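# Move shorts from hanger into basket, rehang hanger

## Task

Remove the shorts from their hanger and lower them into the basket without releasing them from above the rim. If the shorts, or a third or more of them, fall in from above the rim, the task can fail, even if a gripper still holds part of them. Every part of the shorts must finish inside the basket, and any cloth left hanging over the rim lowers the score. Put the hanger back on the rail. At the end, any other hanger must still be on the rail and the rack must be standing upright.

## Robot and tools

Robot: two arms, left_arm and right_arm, each with a two-finger parallel gripper. The scene frame has its origin at table height, midway between the nominal arm bases. +z points up, +x points out over the table, and left_arm is on the +y side; image left and right do not follow these names. Calibrated bases: left_arm at (-0.043, +0.232, 0) m, quat_wxyz (+1.000, 0, 0, -0.016); right_arm at (-0.007, -0.284, 0) m, quat_wxyz (+1.000, 0, 0, +0.016). A camera stand is fixed behind the arms. Objects may occasionally be nudged by outside pushes.

Frames: each arm reports its hand pose, velocities and targets in its own base frame. Fixed cameras and the table use the scene frame. Motion offsets are expressed along the axes of that arm's current Hand target. The fingers point along the gripper's +z axis and close along its y axis. end_effector_position is the point between the pads, slightly less than 1 cm behind the tips.

Row format, shared by execute_actions and move: one row has 14 numbers, each in [-1, 1]. The first 7 are left_arm: dx, dy, dz, rx, ry, rz, opening. The next 7 are the same for right_arm. Both arms always appear, even if only one moves. The six pose numbers are an offset, not a pose. They are counted from the arm's Hand target at the start of the action or move. The scale is 1.0 = 0.6 m for dx, dy, dz and 1.0 = 180 degrees for rx, ry, rz, which together form one rotation vector. Every row in a list is counted from that same start, not from the row before it. A repeated offset in a new call therefore moves the arm further. Six zeros re-request the current Hand target. Opening is absolute: +1 is fully open (about 87 mm), +0.5 about 69 mm, 0 about 43 mm, -0.5 about 18 mm, and -1 closed. Zero is itself a command, so to keep a gripper as it is, resend its present value.

execute_actions(actions, cameras): actions is a list of actions. Each action is up to 15 rows, one per 1/30 s step. A shorter action repeats its last row until 15 steps are done. Each action is 0.5 s. An empty list returns the state plus images, the scene number and the task. cameras takes names, ["all"] or []. An unknown name invalidates the call.

move(target, speed, blend, opening_speed, blocking, cameras): drives each gripper in a straight line toward its offset target. target is either one 14-number row or a list of up to 15 rows, all counted from the same starting Hand targets. speed is the path top speed in m/s, from 0.002 to 2.9, default 0.25. Rotation is capped at twice that value in rad/s. You can give one number, or one per target. blend is in metres and rounds corners between list targets; the default 0 stops at each target. opening_speed is how fast the commanded opening changes, in units per second on the -1..+1 scale, minimum 0.2. blocking=false returns after about 0.5 s while the motion continues. Moves last from 0.5 s up to 10 s and do not avoid obstacles or the other arm. Grippers lag and can overshoot, especially when the arm is nearly straight. Do not route a path near an arm's own base; go around it. The result adds a move: line giving the ending (done, off_target, moving, held, fault) and limits (paced = pose clipped, held = steps withheld). done means the arm is at rest within 10 mm and 2 degrees; it says nothing about contact.

wait(seconds 0..10, cameras): lets the scene run with the last commands held. stop(cameras): brakes a running move. zoom_image(camera, region [x0,y0,x1,y1], at most 504x504 px): gives a closer view of the newest image from cam_head_left, cam_head_right, cam_high, cam_low (504x504), cam_left_wrist or cam_right_wrist (896x504). read_manual(section="licences") only returns licence text. finished_scene(scene 1 or 2) ends the scene irreversibly. Make no further calls in that reply. The goal must hold without the robot.

Results: end_effector_position (m) and end_effector_quat_wxyz, in the arm's base frame. Hand target is the last commanded pose after clipping, and the next offsets start from it. A gripper often rests short of it; a new command, even all zeros, asks for it again, or you can add the missing distance. Tool commands shows the current opening commands. grip_measured is the finger reading on the command scale, accurate to about 1 mm. To grip, command about 0.04 below the reading at first contact. Joint velocities may show "within noise". Joint torques include gravity and friction; joints 1 to 3 wrap at ±28 N m. The controller limits orientation change to 40 degrees from the measured orientation per step. Friction and gravity can leave the hand low, short or tilted, especially at long reach. Check after every move and correct any tilt. A blocked arm keeps pushing until you command it back past its gripper. The clearance check does not stop the grippers or wrist cameras from colliding with each other.

Avoid: dropping the shorts from above the rim, releasing things while they move, fast impacts, hard pushes on the rack or other heavy or fixed items (that fails the scene), any contact between the two arms, and anything leaving the table. Motors heat up when holding loads, staying stretched out or pushing against something. A MOTOR HOT line appears at 75 °C, a fault folds the arm at 90 °C, and the arm collapses at 100 °C. Time passes while you write replies.

Each tool is called after "Emit:" as name([rows], argument=value, ...), one row to a line, values as JSON.

## Session

Emit:
execute_actions(actions=[])

Nothing of this call was run. Scene 2 begins with your next reply.

Emit:
execute_actions(actions=[])

Scene clock: 0.00 s.
left_arm: end_effector_position=(+0.1464, +0.0000, +0.0785) grip_measured=+1.000 end_effector_quat_wxyz=(+0.383, +0.000, +0.924, +0.000) | right_arm: end_effector_position=(+0.1464, +0.0000, +0.0785) grip_measured=+0.969 end_effector_quat_wxyz=(+0.383, +0.000, +0.924, +0.000)
Joint positions: left_arm=[0 0.283 0.438 -0.94 0 0 1] | right_arm=[0 0.283 0.438 -0.94 0 0 0.984]
Joint velocities: within noise
Joint torques (N m): no reading
Heat: left arm: 38 °C; right arm: 40 °C.
Hand target: left_arm +0.1459, +0.0000, +0.0798; +0.382, +0.000, +0.924, +0.000 | right_arm +0.1468, +0.0000, +0.0807; +0.385, +0.000, +0.923, +0.000
Tool commands: left_gripper/opening=+1.0 right_gripper/opening=+1.0

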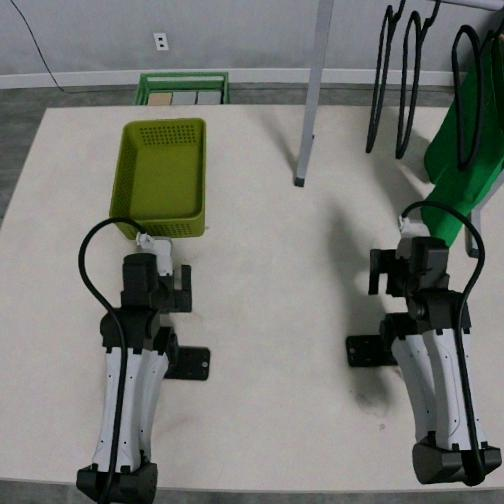

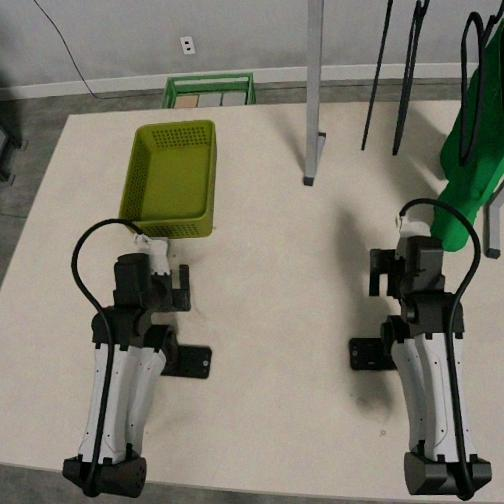

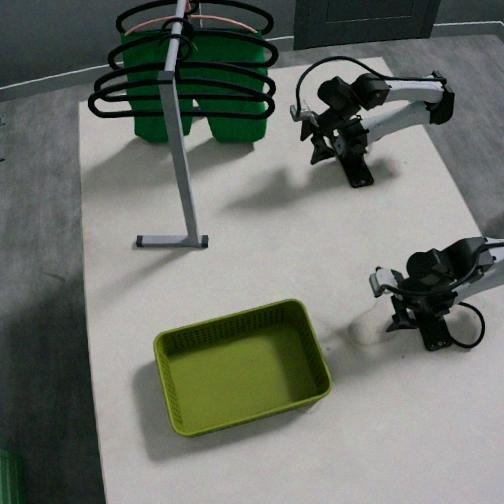

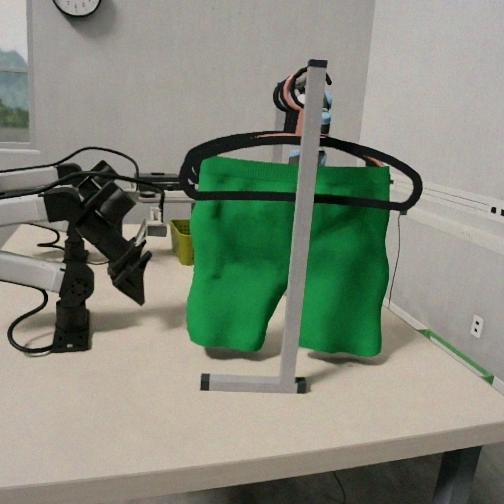

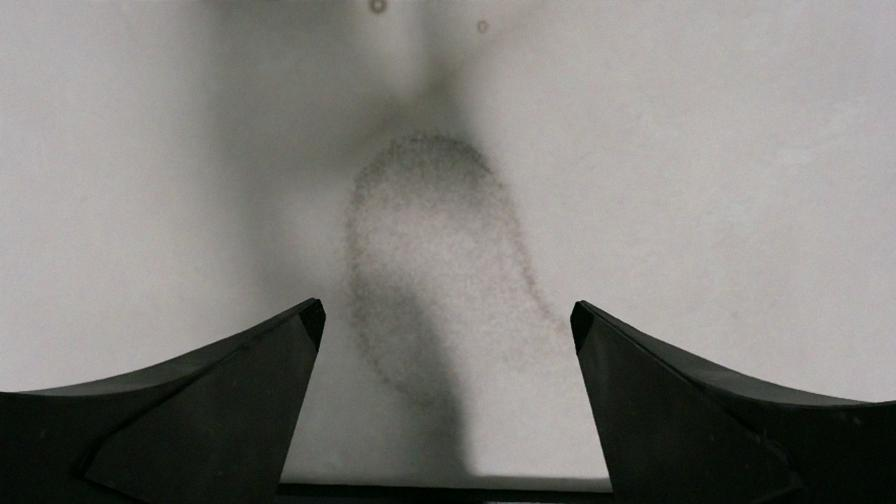

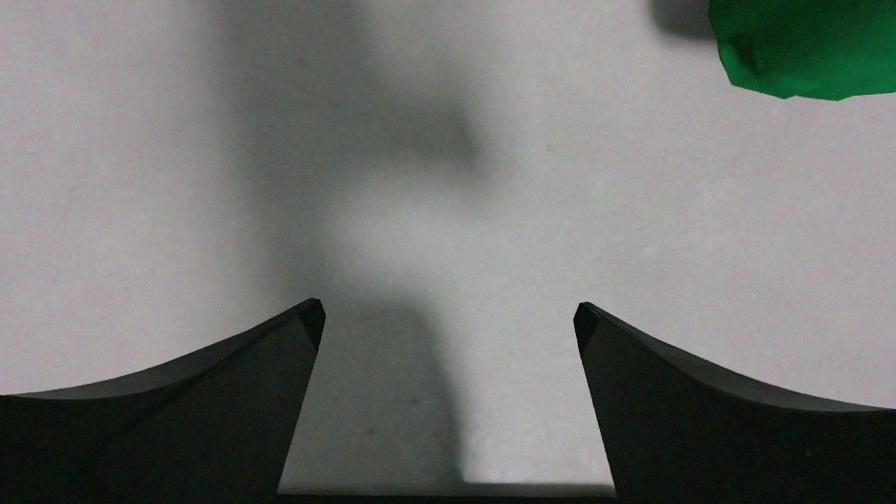

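Emit:
zoom_image(camera="cam_high", region=[60, 0, 320, 160])

Emit:
zoom_image(camera="cam_low", region=[160, 40, 440, 240])

Emit:
zoom_image(camera="cam_head_left", region=[280, 0, 504, 270])

Emit:
zoom_image(camera="cam_head_right", region=[280, 0, 504, 270])

Scaled by 1.938 from the camera's 504x504 image, which has a finer 720x720 frame.

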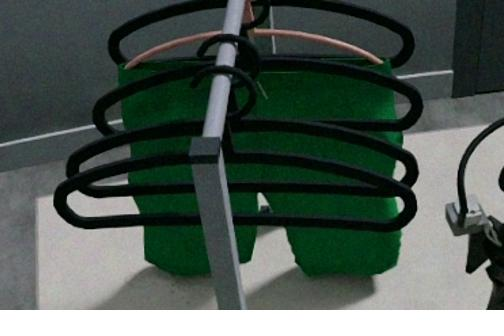

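Scaled by 1.800 from the camera's 504x504 image, which has a finer 720x720 frame.

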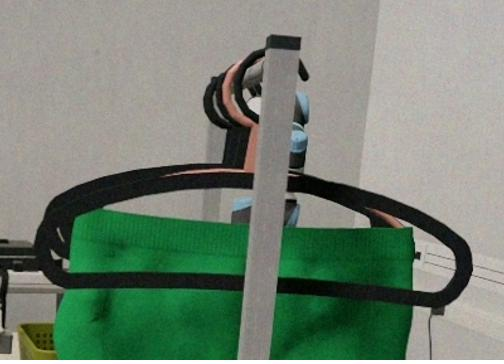

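Scaled by 1.867 from the camera's 504x504 image, which has a finer 720x720 frame.

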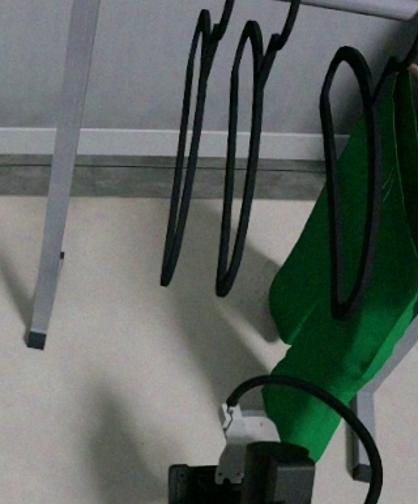

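Scaled by 1.867 from the camera's 504x504 image, which has a finer 720x720 frame.

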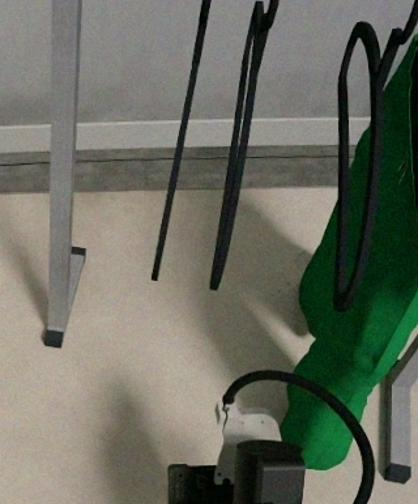

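Emit:
move(target=[0,0,0,0,0,0,1,-0.263,-0.14,-0.161,0,-0.139,0,1], cameras=["all"])

Scene clock: 38.50 s.
left_arm: end_effector_position=(+0.1464, +0.0000, +0.0785) grip_measured=+1.000 end_effector_quat_wxyz=(+0.383, +0.000, +0.924, +0.000) | right_arm: end_effector_position=(+0.1893, -0.0856, +0.2563) grip_measured=+0.969 end_effector_quat_wxyz=(+0.574, +0.004, +0.819, -0.003)
Joint positions: left_arm=[0 0.283 0.438 -0.94 0 0 1] | right_arm=[-1.142 0.685 0.953 -0.973 -1.018 -0.628 0.984]
Joint torques (N m): left_arm=[0.13 2.22 7.32 1.5 -0.1 -0.03] | right_arm=[-0.03 1.78 8.47 1.32 -0.47 0.03]
Heat: left arm: 42 °C; right arm: 41 °C.
Hand target: left_arm +0.1459, +0.0000, +0.0798; +0.382, +0.000, +0.924, +0.000 | right_arm +0.1892, -0.0839, +0.2608; +0.576, +0.000, +0.818, +0.000
Off the commanded pose: left_arm 0.001 m, 0 deg | right_arm 0.005 m, 1 deg.
move: done

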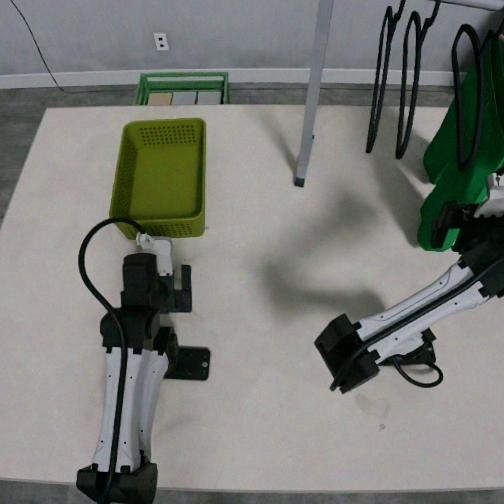

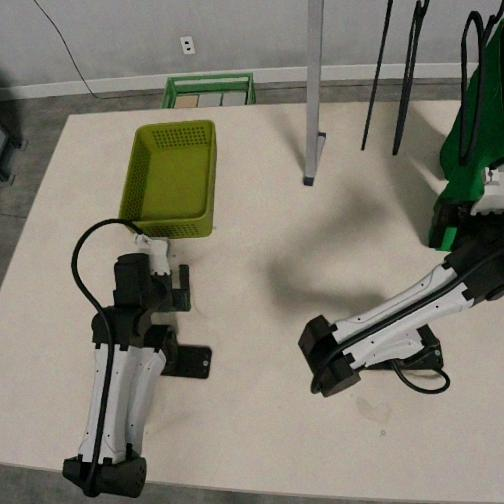

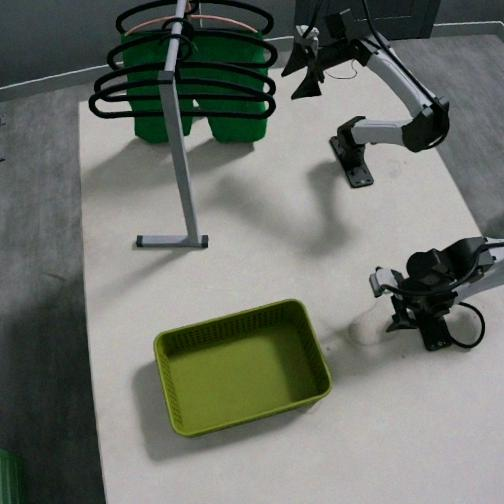

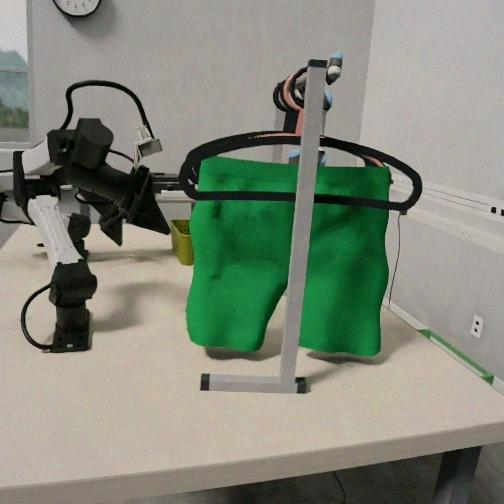

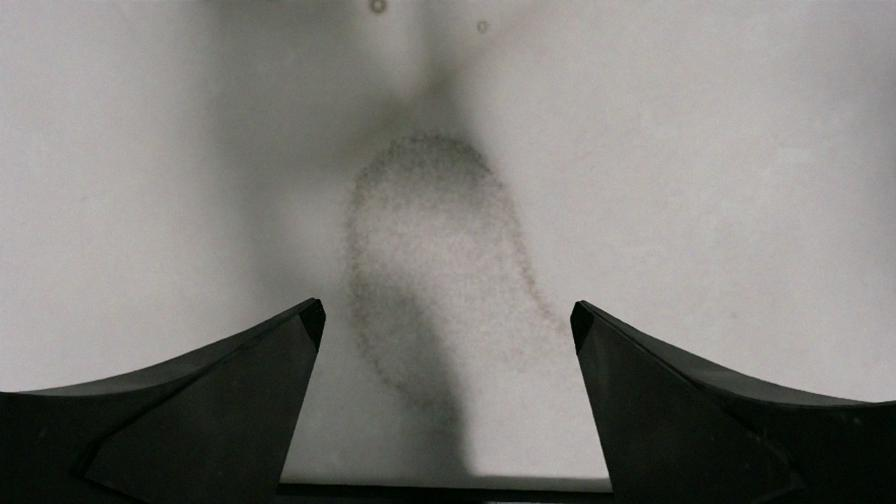

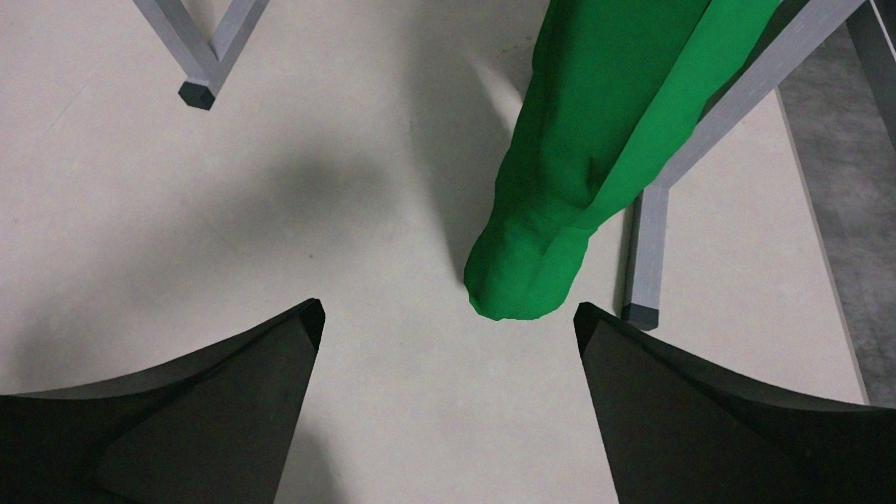

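Emit:
move(target=[0,0,0,0,0,0,1,-0.092,-0.117,0.039,0,0,0,1], cameras=["cam_low","cam_high","cam_right_wrist"])

Scene clock: 71.70 s.
left_arm: end_effector_position=(+0.1464, +0.0000, +0.0785) grip_measured=+1.000 end_effector_quat_wxyz=(+0.383, +0.000, +0.924, +0.000) | right_arm: end_effector_position=(+0.2275, -0.1506, +0.2977) grip_measured=+0.969 end_effector_quat_wxyz=(+0.573, +0.004, +0.820, +0.011)
Joint positions: left_arm=[0 0.283 0.438 -0.94 0 0 1] | right_arm=[-1.107 1.036 1.221 -0.884 -1.008 -0.594 0.984]
Joint torques (N m): left_arm=[0.14 2.22 7.32 1.51 -0.1 -0.03] | right_arm=[0.87 -0.95 8.84 1.65 -0.2 0.18]
Heat: left arm: 43 °C; right arm: 41 °C.
Hand target: left_arm +0.1459, +0.0000, +0.0798; +0.382, +0.000, +0.924, +0.000 | right_arm +0.2299, -0.1542, +0.3050; +0.576, +0.000, +0.818, +0.000
Off the commanded pose: left_arm 0.001 m, 0 deg | right_arm 0.008 m, 1 deg.
move: done
Images, in order (width x height): cam_high 504x504, cam_low 504x504, cam_right_wrist 896x504.

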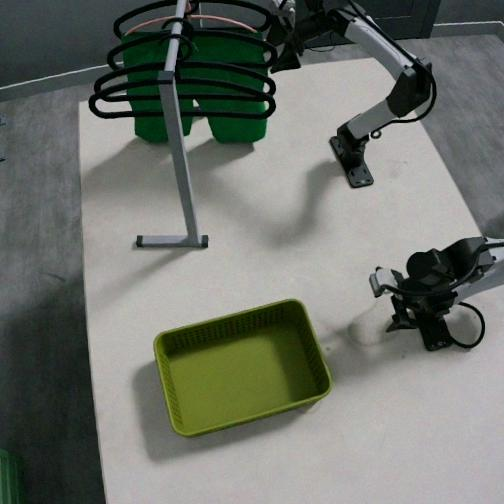

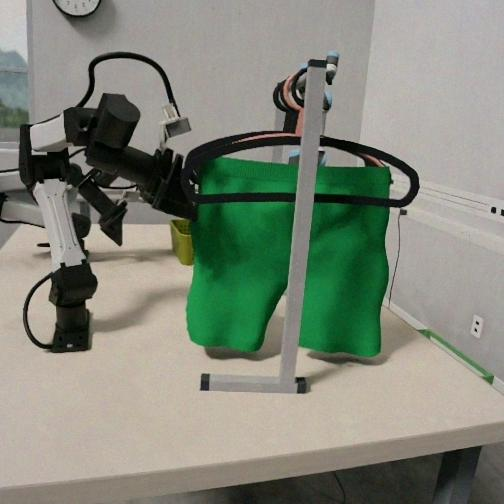

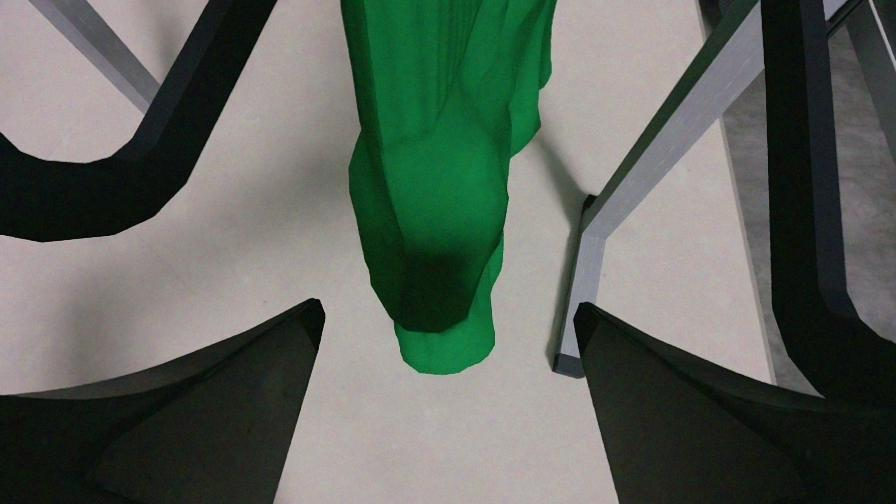

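Emit:
move(target=[0,0,0,0,0,0,1,-0.017,0,0.109,0,0,0,1], speed=0.12, cameras=["cam_low","cam_right_wrist"])

Scene clock: 80.43 s.
left_arm: end_effector_position=(+0.1464, +0.0000, +0.0785) grip_measured=+1.000 end_effector_quat_wxyz=(+0.383, +0.000, +0.924, +0.000) | right_arm: end_effector_position=(+0.2923, -0.1525, +0.2961) grip_measured=+0.969 end_effector_quat_wxyz=(+0.577, -0.005, +0.816, +0.000)
Joint positions: left_arm=[0 0.283 0.438 -0.94 0 0 1] | right_arm=[-0.828 1.11 1.186 -0.56 -0.772 -0.357 0.984]
Joint torques (N m): left_arm=[0.16 2.22 7.31 1.5 -0.1 -0.03] | right_arm=[0.81 -1.78 6.53 1.89 -0.08 0.2]
Heat: left arm: 44 °C; right arm: 43 °C.
Hand target: left_arm +0.1459, +0.0000, +0.0798; +0.382, +0.000, +0.924, +0.000 | right_arm +0.2949, -0.1543, +0.2924; +0.576, +0.000, +0.818, +0.000
Off the commanded pose: left_arm 0.001 m, 0 deg | right_arm 0.005 m, 1 deg.
move: done
Images, in order (width x height): cam_low 504x504, cam_right_wrist 896x504.

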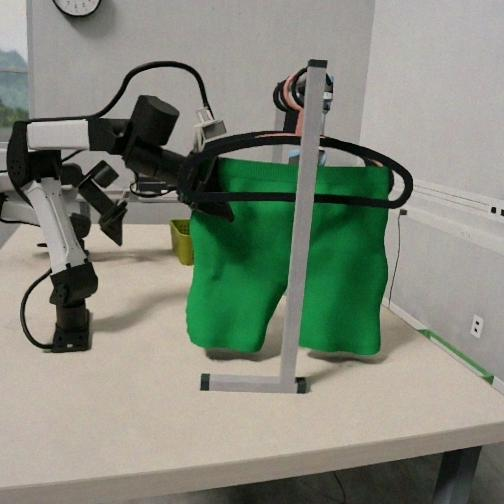

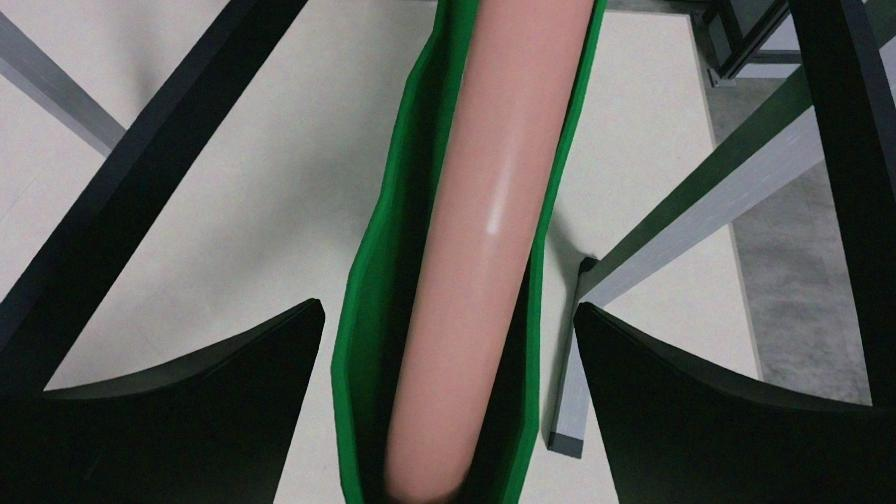

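Emit:
move(target=[0,0,0,0,0,0,1,0,0,0,0,0,0,-1], opening_speed=1.5, cameras=["cam_low","cam_right_wrist","cam_high"])

Scene clock: 88.00 s.
left_arm: end_effector_position=(+0.1464, +0.0000, +0.0785) grip_measured=+1.000 end_effector_quat_wxyz=(+0.383, +0.000, +0.924, +0.000) | right_arm: end_effector_position=(+0.2922, -0.1549, +0.2960) grip_measured=-0.785 end_effector_quat_wxyz=(+0.576, +0.005, +0.817, -0.003)
Joint positions: left_arm=[0 0.283 0.438 -0.94 0 0 1] | right_arm=[-0.828 1.11 1.186 -0.555 -0.757 -0.343 0.108]
Joint torques (N m): left_arm=[0.13 2.19 7.31 1.5 -0.11 -0.03] | right_arm=[0.8 -1.8 6.53 1.86 -0.22 0.06]
Heat: left arm: 44 °C; right arm: 43 °C.
Hand target: left_arm +0.1459, +0.0000, +0.0798; +0.382, +0.000, +0.924, +0.000 | right_arm +0.2948, -0.1542, +0.2924; +0.576, +0.000, +0.818, +0.000
Off the commanded pose: left_arm 0.001 m, 0 deg | right_arm 0.005 m, 1 deg.
move: done
Images, in order (width x height): cam_high 504x504, cam_low 504x504, cam_right_wrist 896x504.

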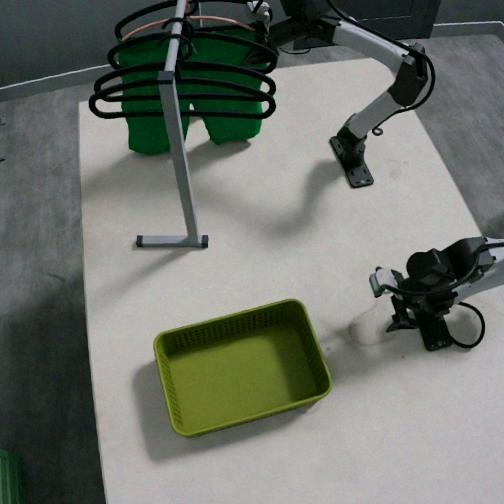

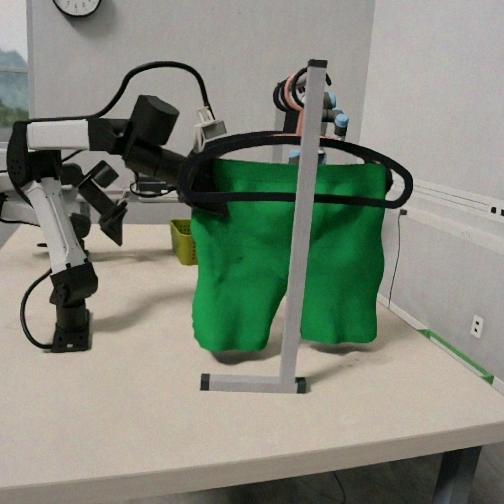

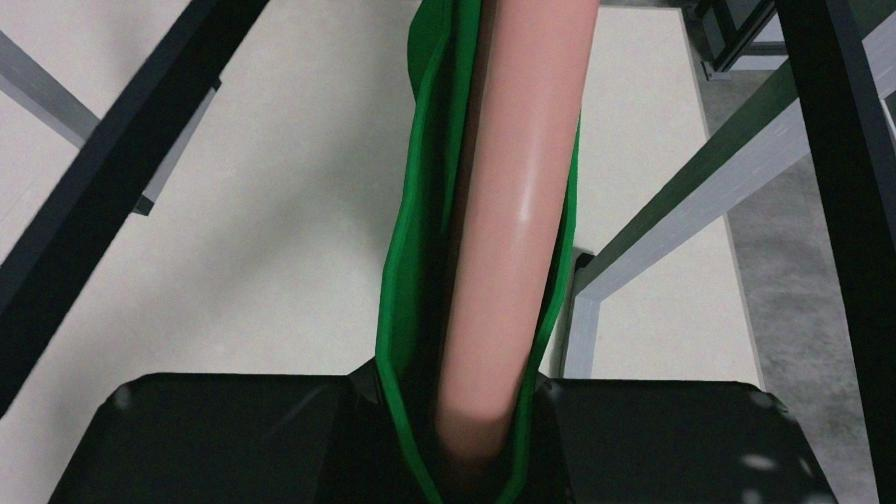

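Emit:
move(target=[0,0,0,0,0,0,1,0.125,0,0.046,0,0,0,-1], speed=0.12, cameras=["cam_low","cam_right_wrist","cam_high"])

Scene clock: 96.70 s.
left_arm: end_effector_position=(+0.1464, +0.0000, +0.0785) grip_measured=+1.000 end_effector_quat_wxyz=(+0.383, +0.000, +0.924, +0.000) | right_arm: end_effector_position=(+0.3068, -0.1637, +0.2510) grip_measured=-0.950 end_effector_quat_wxyz=(+0.617, -0.030, +0.785, -0.040)
Joint positions: left_arm=[0 0.283 0.438 -0.94 0 0 1] | right_arm=[-0.816 1.062 0.872 -0.141 -0.762 -0.336 0.025]
Joint torques (N m): left_arm=[0.13 2.21 7.31 1.5 -0.1 -0.03] | right_arm=[0.28 -1.69 4.42 0.86 -0.05 0.07]
Heat: left arm: 44 °C; right arm: 43 °C.
Hand target: left_arm +0.1459, +0.0000, +0.0798; +0.382, +0.000, +0.924, +0.000 | right_arm +0.2956, -0.1542, +0.2125; +0.576, +0.000, +0.818, +0.000
Off the commanded pose: left_arm 0.001 m, 0 deg | right_arm 0.041 m, 8 deg.
move: off_target (right_arm)
Images, in order (width x height): cam_high 504x504, cam_low 504x504, cam_right_wrist 896x504.

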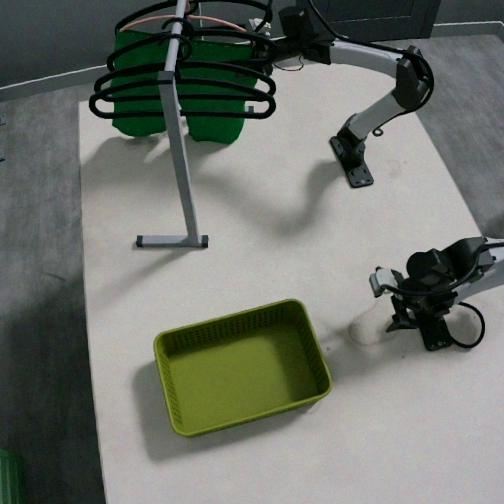

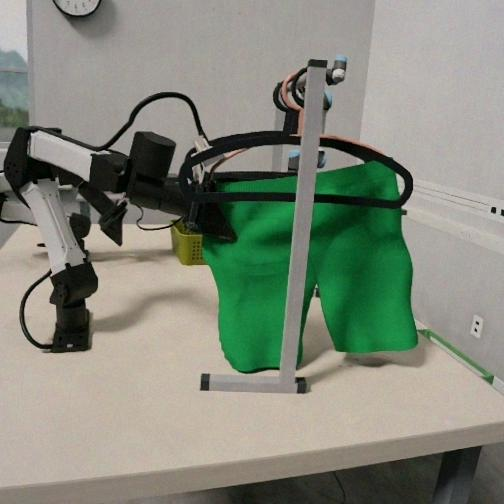

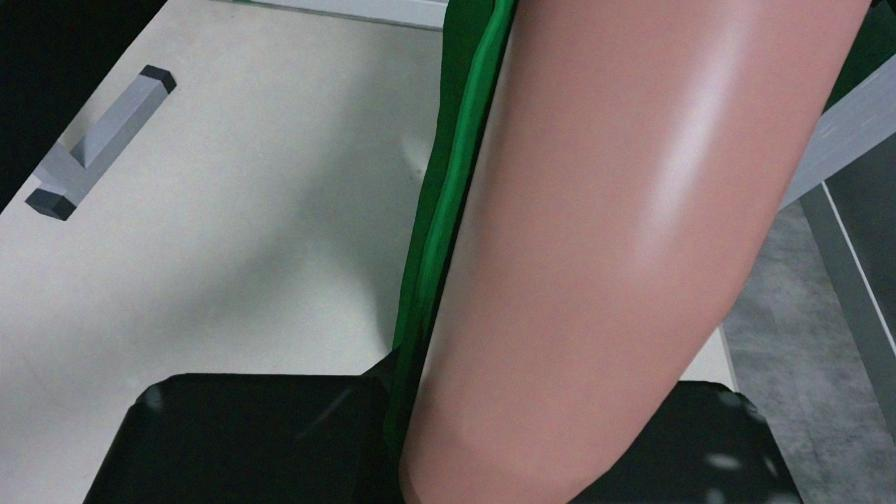

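Emit:
zoom_image(camera="cam_low", region=[160, 50, 440, 260])

Emit:
zoom_image(camera="cam_high", region=[80, 0, 320, 160])

Scaled by 1.800 from the camera's 504x504 image, which has a finer 720x720 frame.

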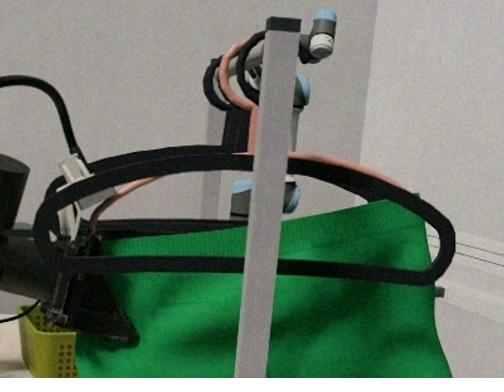

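Scaled by 2.100 from the camera's 504x504 image, which has a finer 720x720 frame.

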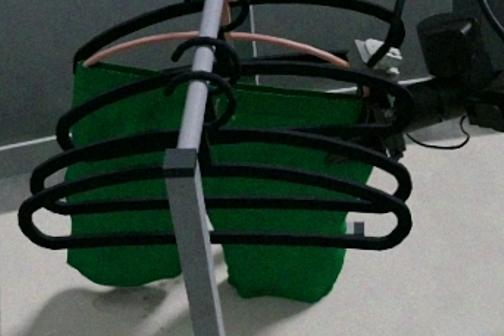

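Emit:
move(target=[0,0,0,0,0,0,1,-0.07,0,-0.026,0,-0.23,0,-1], cameras=["cam_low","cam_right_wrist"])

Scene clock: 118.57 s.
left_arm: end_effector_position=(+0.1464, +0.0000, +0.0785) grip_measured=+1.000 end_effector_quat_wxyz=(+0.383, +0.000, +0.924, +0.000) | right_arm: end_effector_position=(+0.2965, -0.1517, +0.2508) grip_measured=-0.954 end_effector_quat_wxyz=(+0.816, +0.002, +0.578, +0.009)
Joint positions: left_arm=[0 0.283 0.438 -0.94 0 0 1] | right_arm=[-0.919 1.281 0.291 1.519 -0.854 0.429 0.023]
Joint torques (N m): left_arm=[0.14 2.22 7.34 1.51 -0.1 -0.03] | right_arm=[-0.01 -1.85 5.85 1.7 0.5 0.19]
Heat: left arm: 44 °C; right arm: 42 °C.
Hand target: left_arm +0.1459, +0.0000, +0.0798; +0.382, +0.000, +0.924, +0.000 | right_arm +0.2951, -0.1542, +0.2573; +0.827, +0.000, +0.561, +0.000
Off the commanded pose: left_arm 0.001 m, 0 deg | right_arm 0.007 m, 3 deg.
joint sent to its limit (right arm) — joint 4 (wrist pitch), upper limit. The joint targets still meet the commanded pose.
move: off_target (right_arm)
Images, in order (width x height): cam_low 504x504, cam_right_wrist 896x504.

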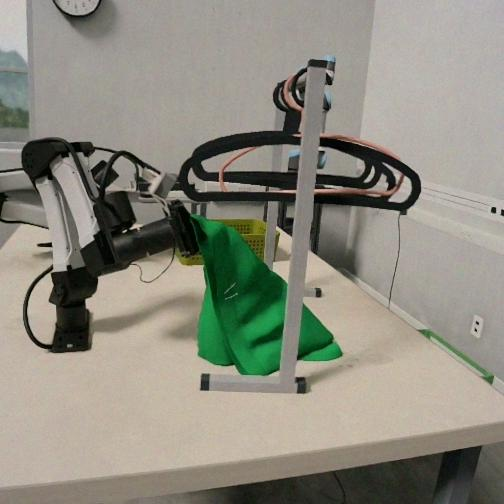

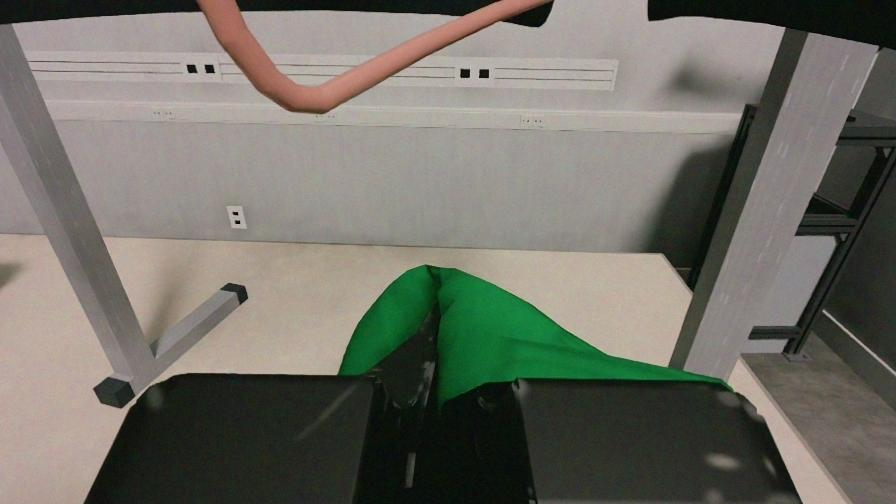

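Emit:
move([
  [0,0,0,0,0,0,1,-0.079,0.007,-0.139,0,0.19,0,-1],
  [0,0,0,0,0,0,1,-0.298,0.55,-0.016,0,0.29,0,-1],
], blend=[0.02,0], speed=0.22, cameras=["all"])

Scene clock: 135.37 s.
left_arm: end_effector_position=(+0.1464, +0.0000, +0.0785) grip_measured=+1.000 end_effector_quat_wxyz=(+0.383, +0.000, +0.924, +0.000) | right_arm: end_effector_position=(+0.2197, +0.1804, +0.4097) grip_measured=-0.954 end_effector_quat_wxyz=(+0.503, -0.026, +0.863, +0.017)
Joint positions: left_arm=[0 0.283 0.438 -0.94 0 0 1] | right_arm=[1.099 1.511 2.258 -1.584 0.846 0.697 0.023]
Joint torques (N m): left_arm=[0.13 2.21 7.31 1.51 -0.1 -0.03] | right_arm=[0.42 -3.75 6.3 1.46 0.7 0.17]
Heat: left arm: 45 °C; right arm: 43 °C.
Hand target: left_arm +0.1459, +0.0000, +0.0798; +0.382, +0.000, +0.924, +0.000 | right_arm +0.2201, +0.1758, +0.4199; +0.496, +0.000, +0.868, +0.000
Off the commanded pose: left_arm 0.001 m, 0 deg | right_arm 0.011 m, 4 deg.
joint read past its limit (right arm) — joint 4 (wrist pitch), lower limit.
joint sent to its limit (right arm) — joint 4 (wrist pitch), lower limit. The joint targets are off in orientation, not in position.
move: off_target (right_arm)

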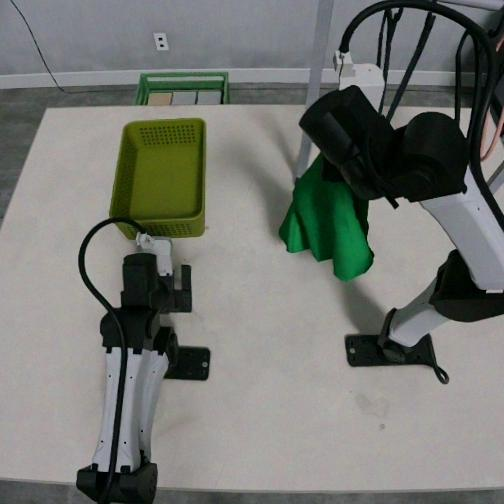

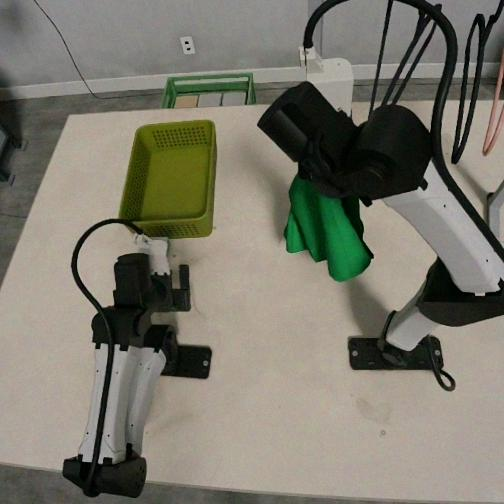

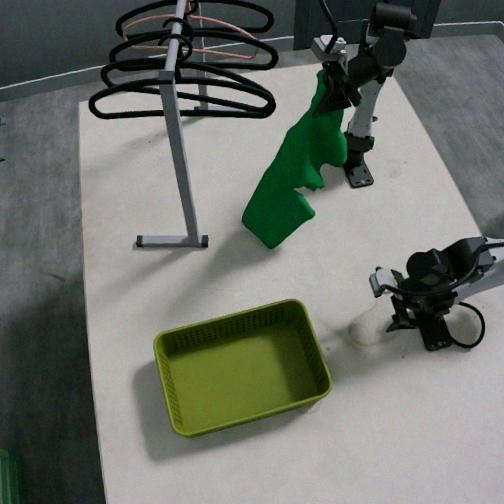

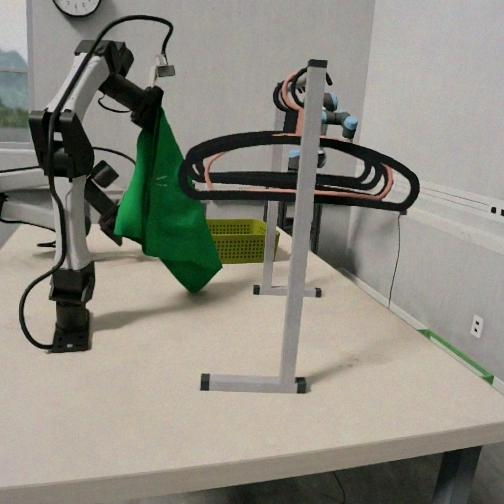

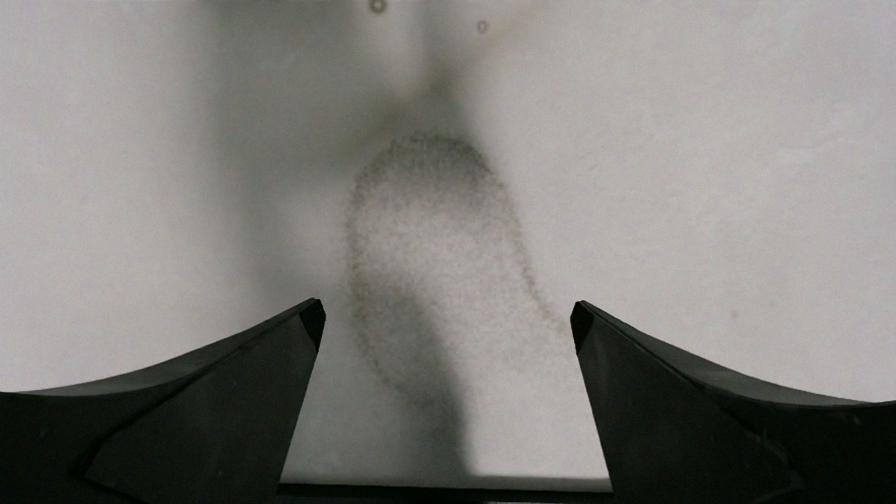

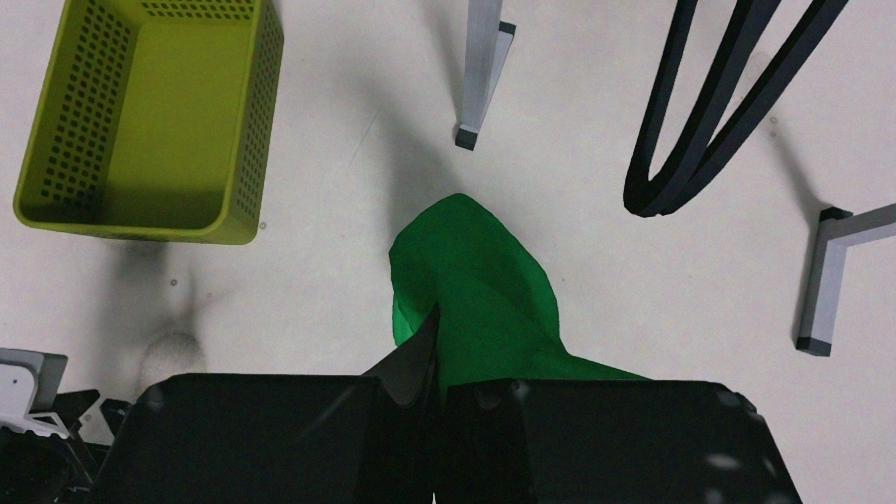

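Emit:
move(target=[-0.222,-0.21,-0.108,0.185,-0.188,0.096,1,-0.047,0.207,0.03,0,0,0,-1], cameras=["all"])

Scene clock: 150.60 s.
left_arm: end_effector_position=(+0.1951, -0.1221, +0.2123) grip_measured=+1.000 end_effector_quat_wxyz=(+0.606, +0.230, +0.735, -0.200) | right_arm: end_effector_position=(+0.2474, +0.2966, +0.4257) grip_measured=-0.954 end_effector_quat_wxyz=(+0.550, -0.034, +0.833, +0.054)
Joint positions: left_arm=[-0.395 0.293 0.505 -0.404 0.223 0.028 1] | right_arm=[1.209 1.979 2.846 -1.59 0.941 0.677 0.023]
Joint torques (N m): left_arm=[-0.53 2.8 8.46 1.92 0.06 0.12] | right_arm=[0.81 -5.79 5.76 1.78 0.7 0.01]
Heat: left arm: 45 °C; right arm: 42 °C.
Hand target: left_arm +0.1944, -0.1260, +0.2197; +0.610, +0.242, +0.726, -0.204 | right_arm +0.2499, +0.3000, +0.4351; +0.496, +0.000, +0.868, +0.000
Off the commanded pose: left_arm 0.008 m, 2 deg | right_arm 0.010 m, 10 deg.
elbow stopped short (right arm): the move would have taken joint 3 (elbow) straighter than the controller allows.
joint read past its limit (right arm) — joint 4 (wrist pitch), lower limit.
move: off_target (right_arm)

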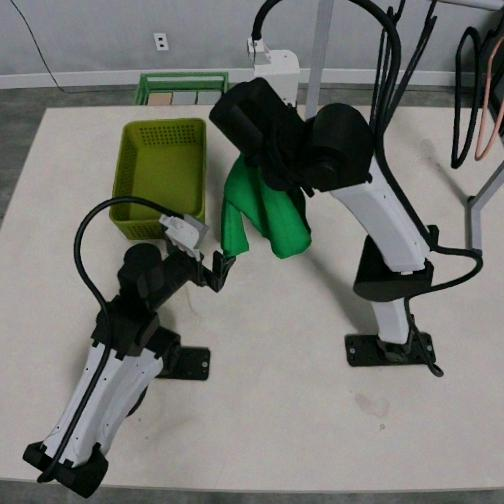

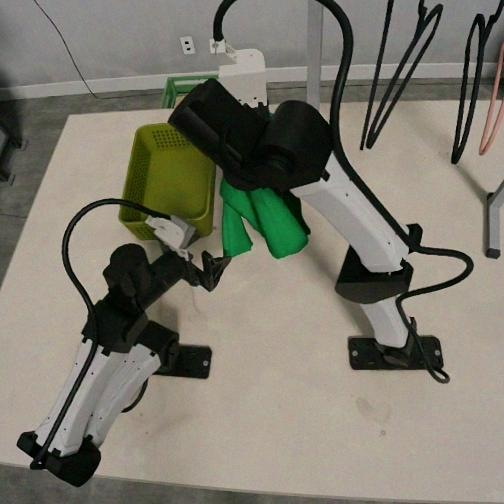

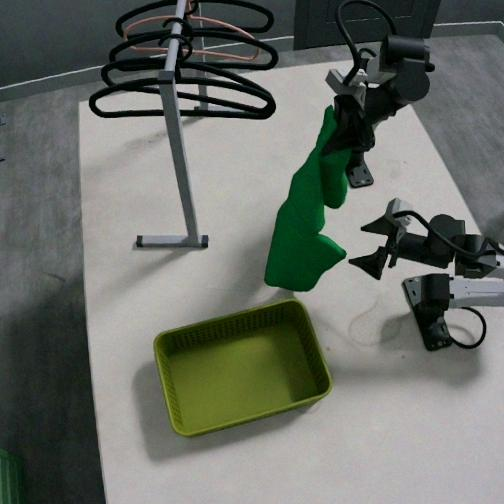

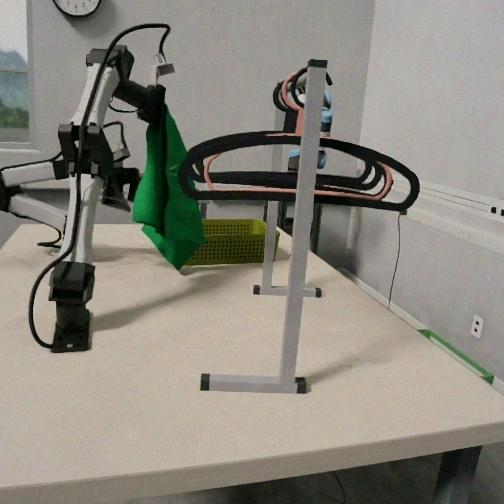

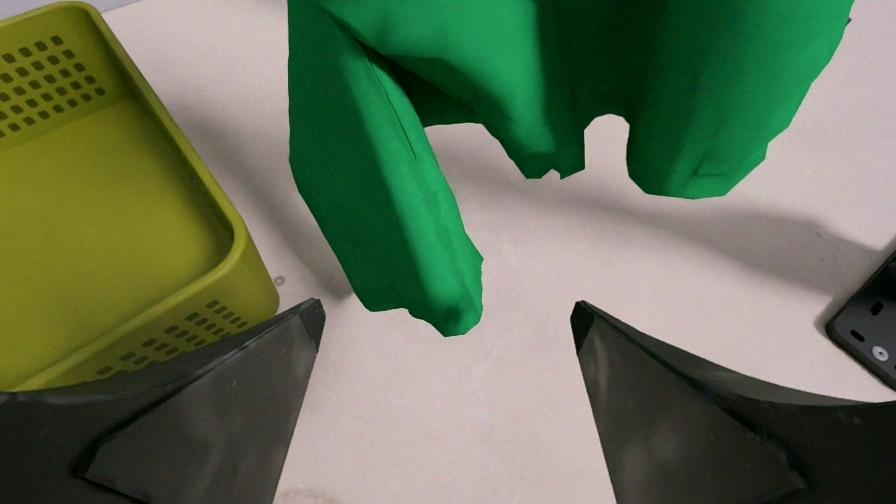

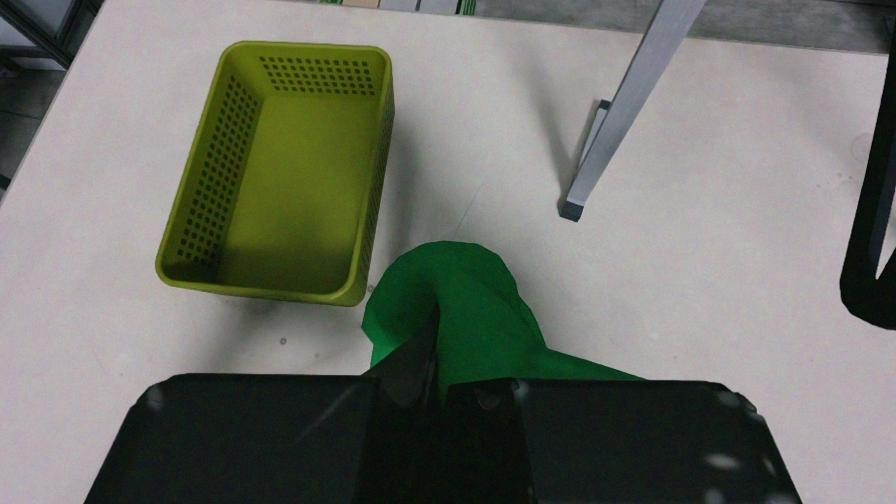

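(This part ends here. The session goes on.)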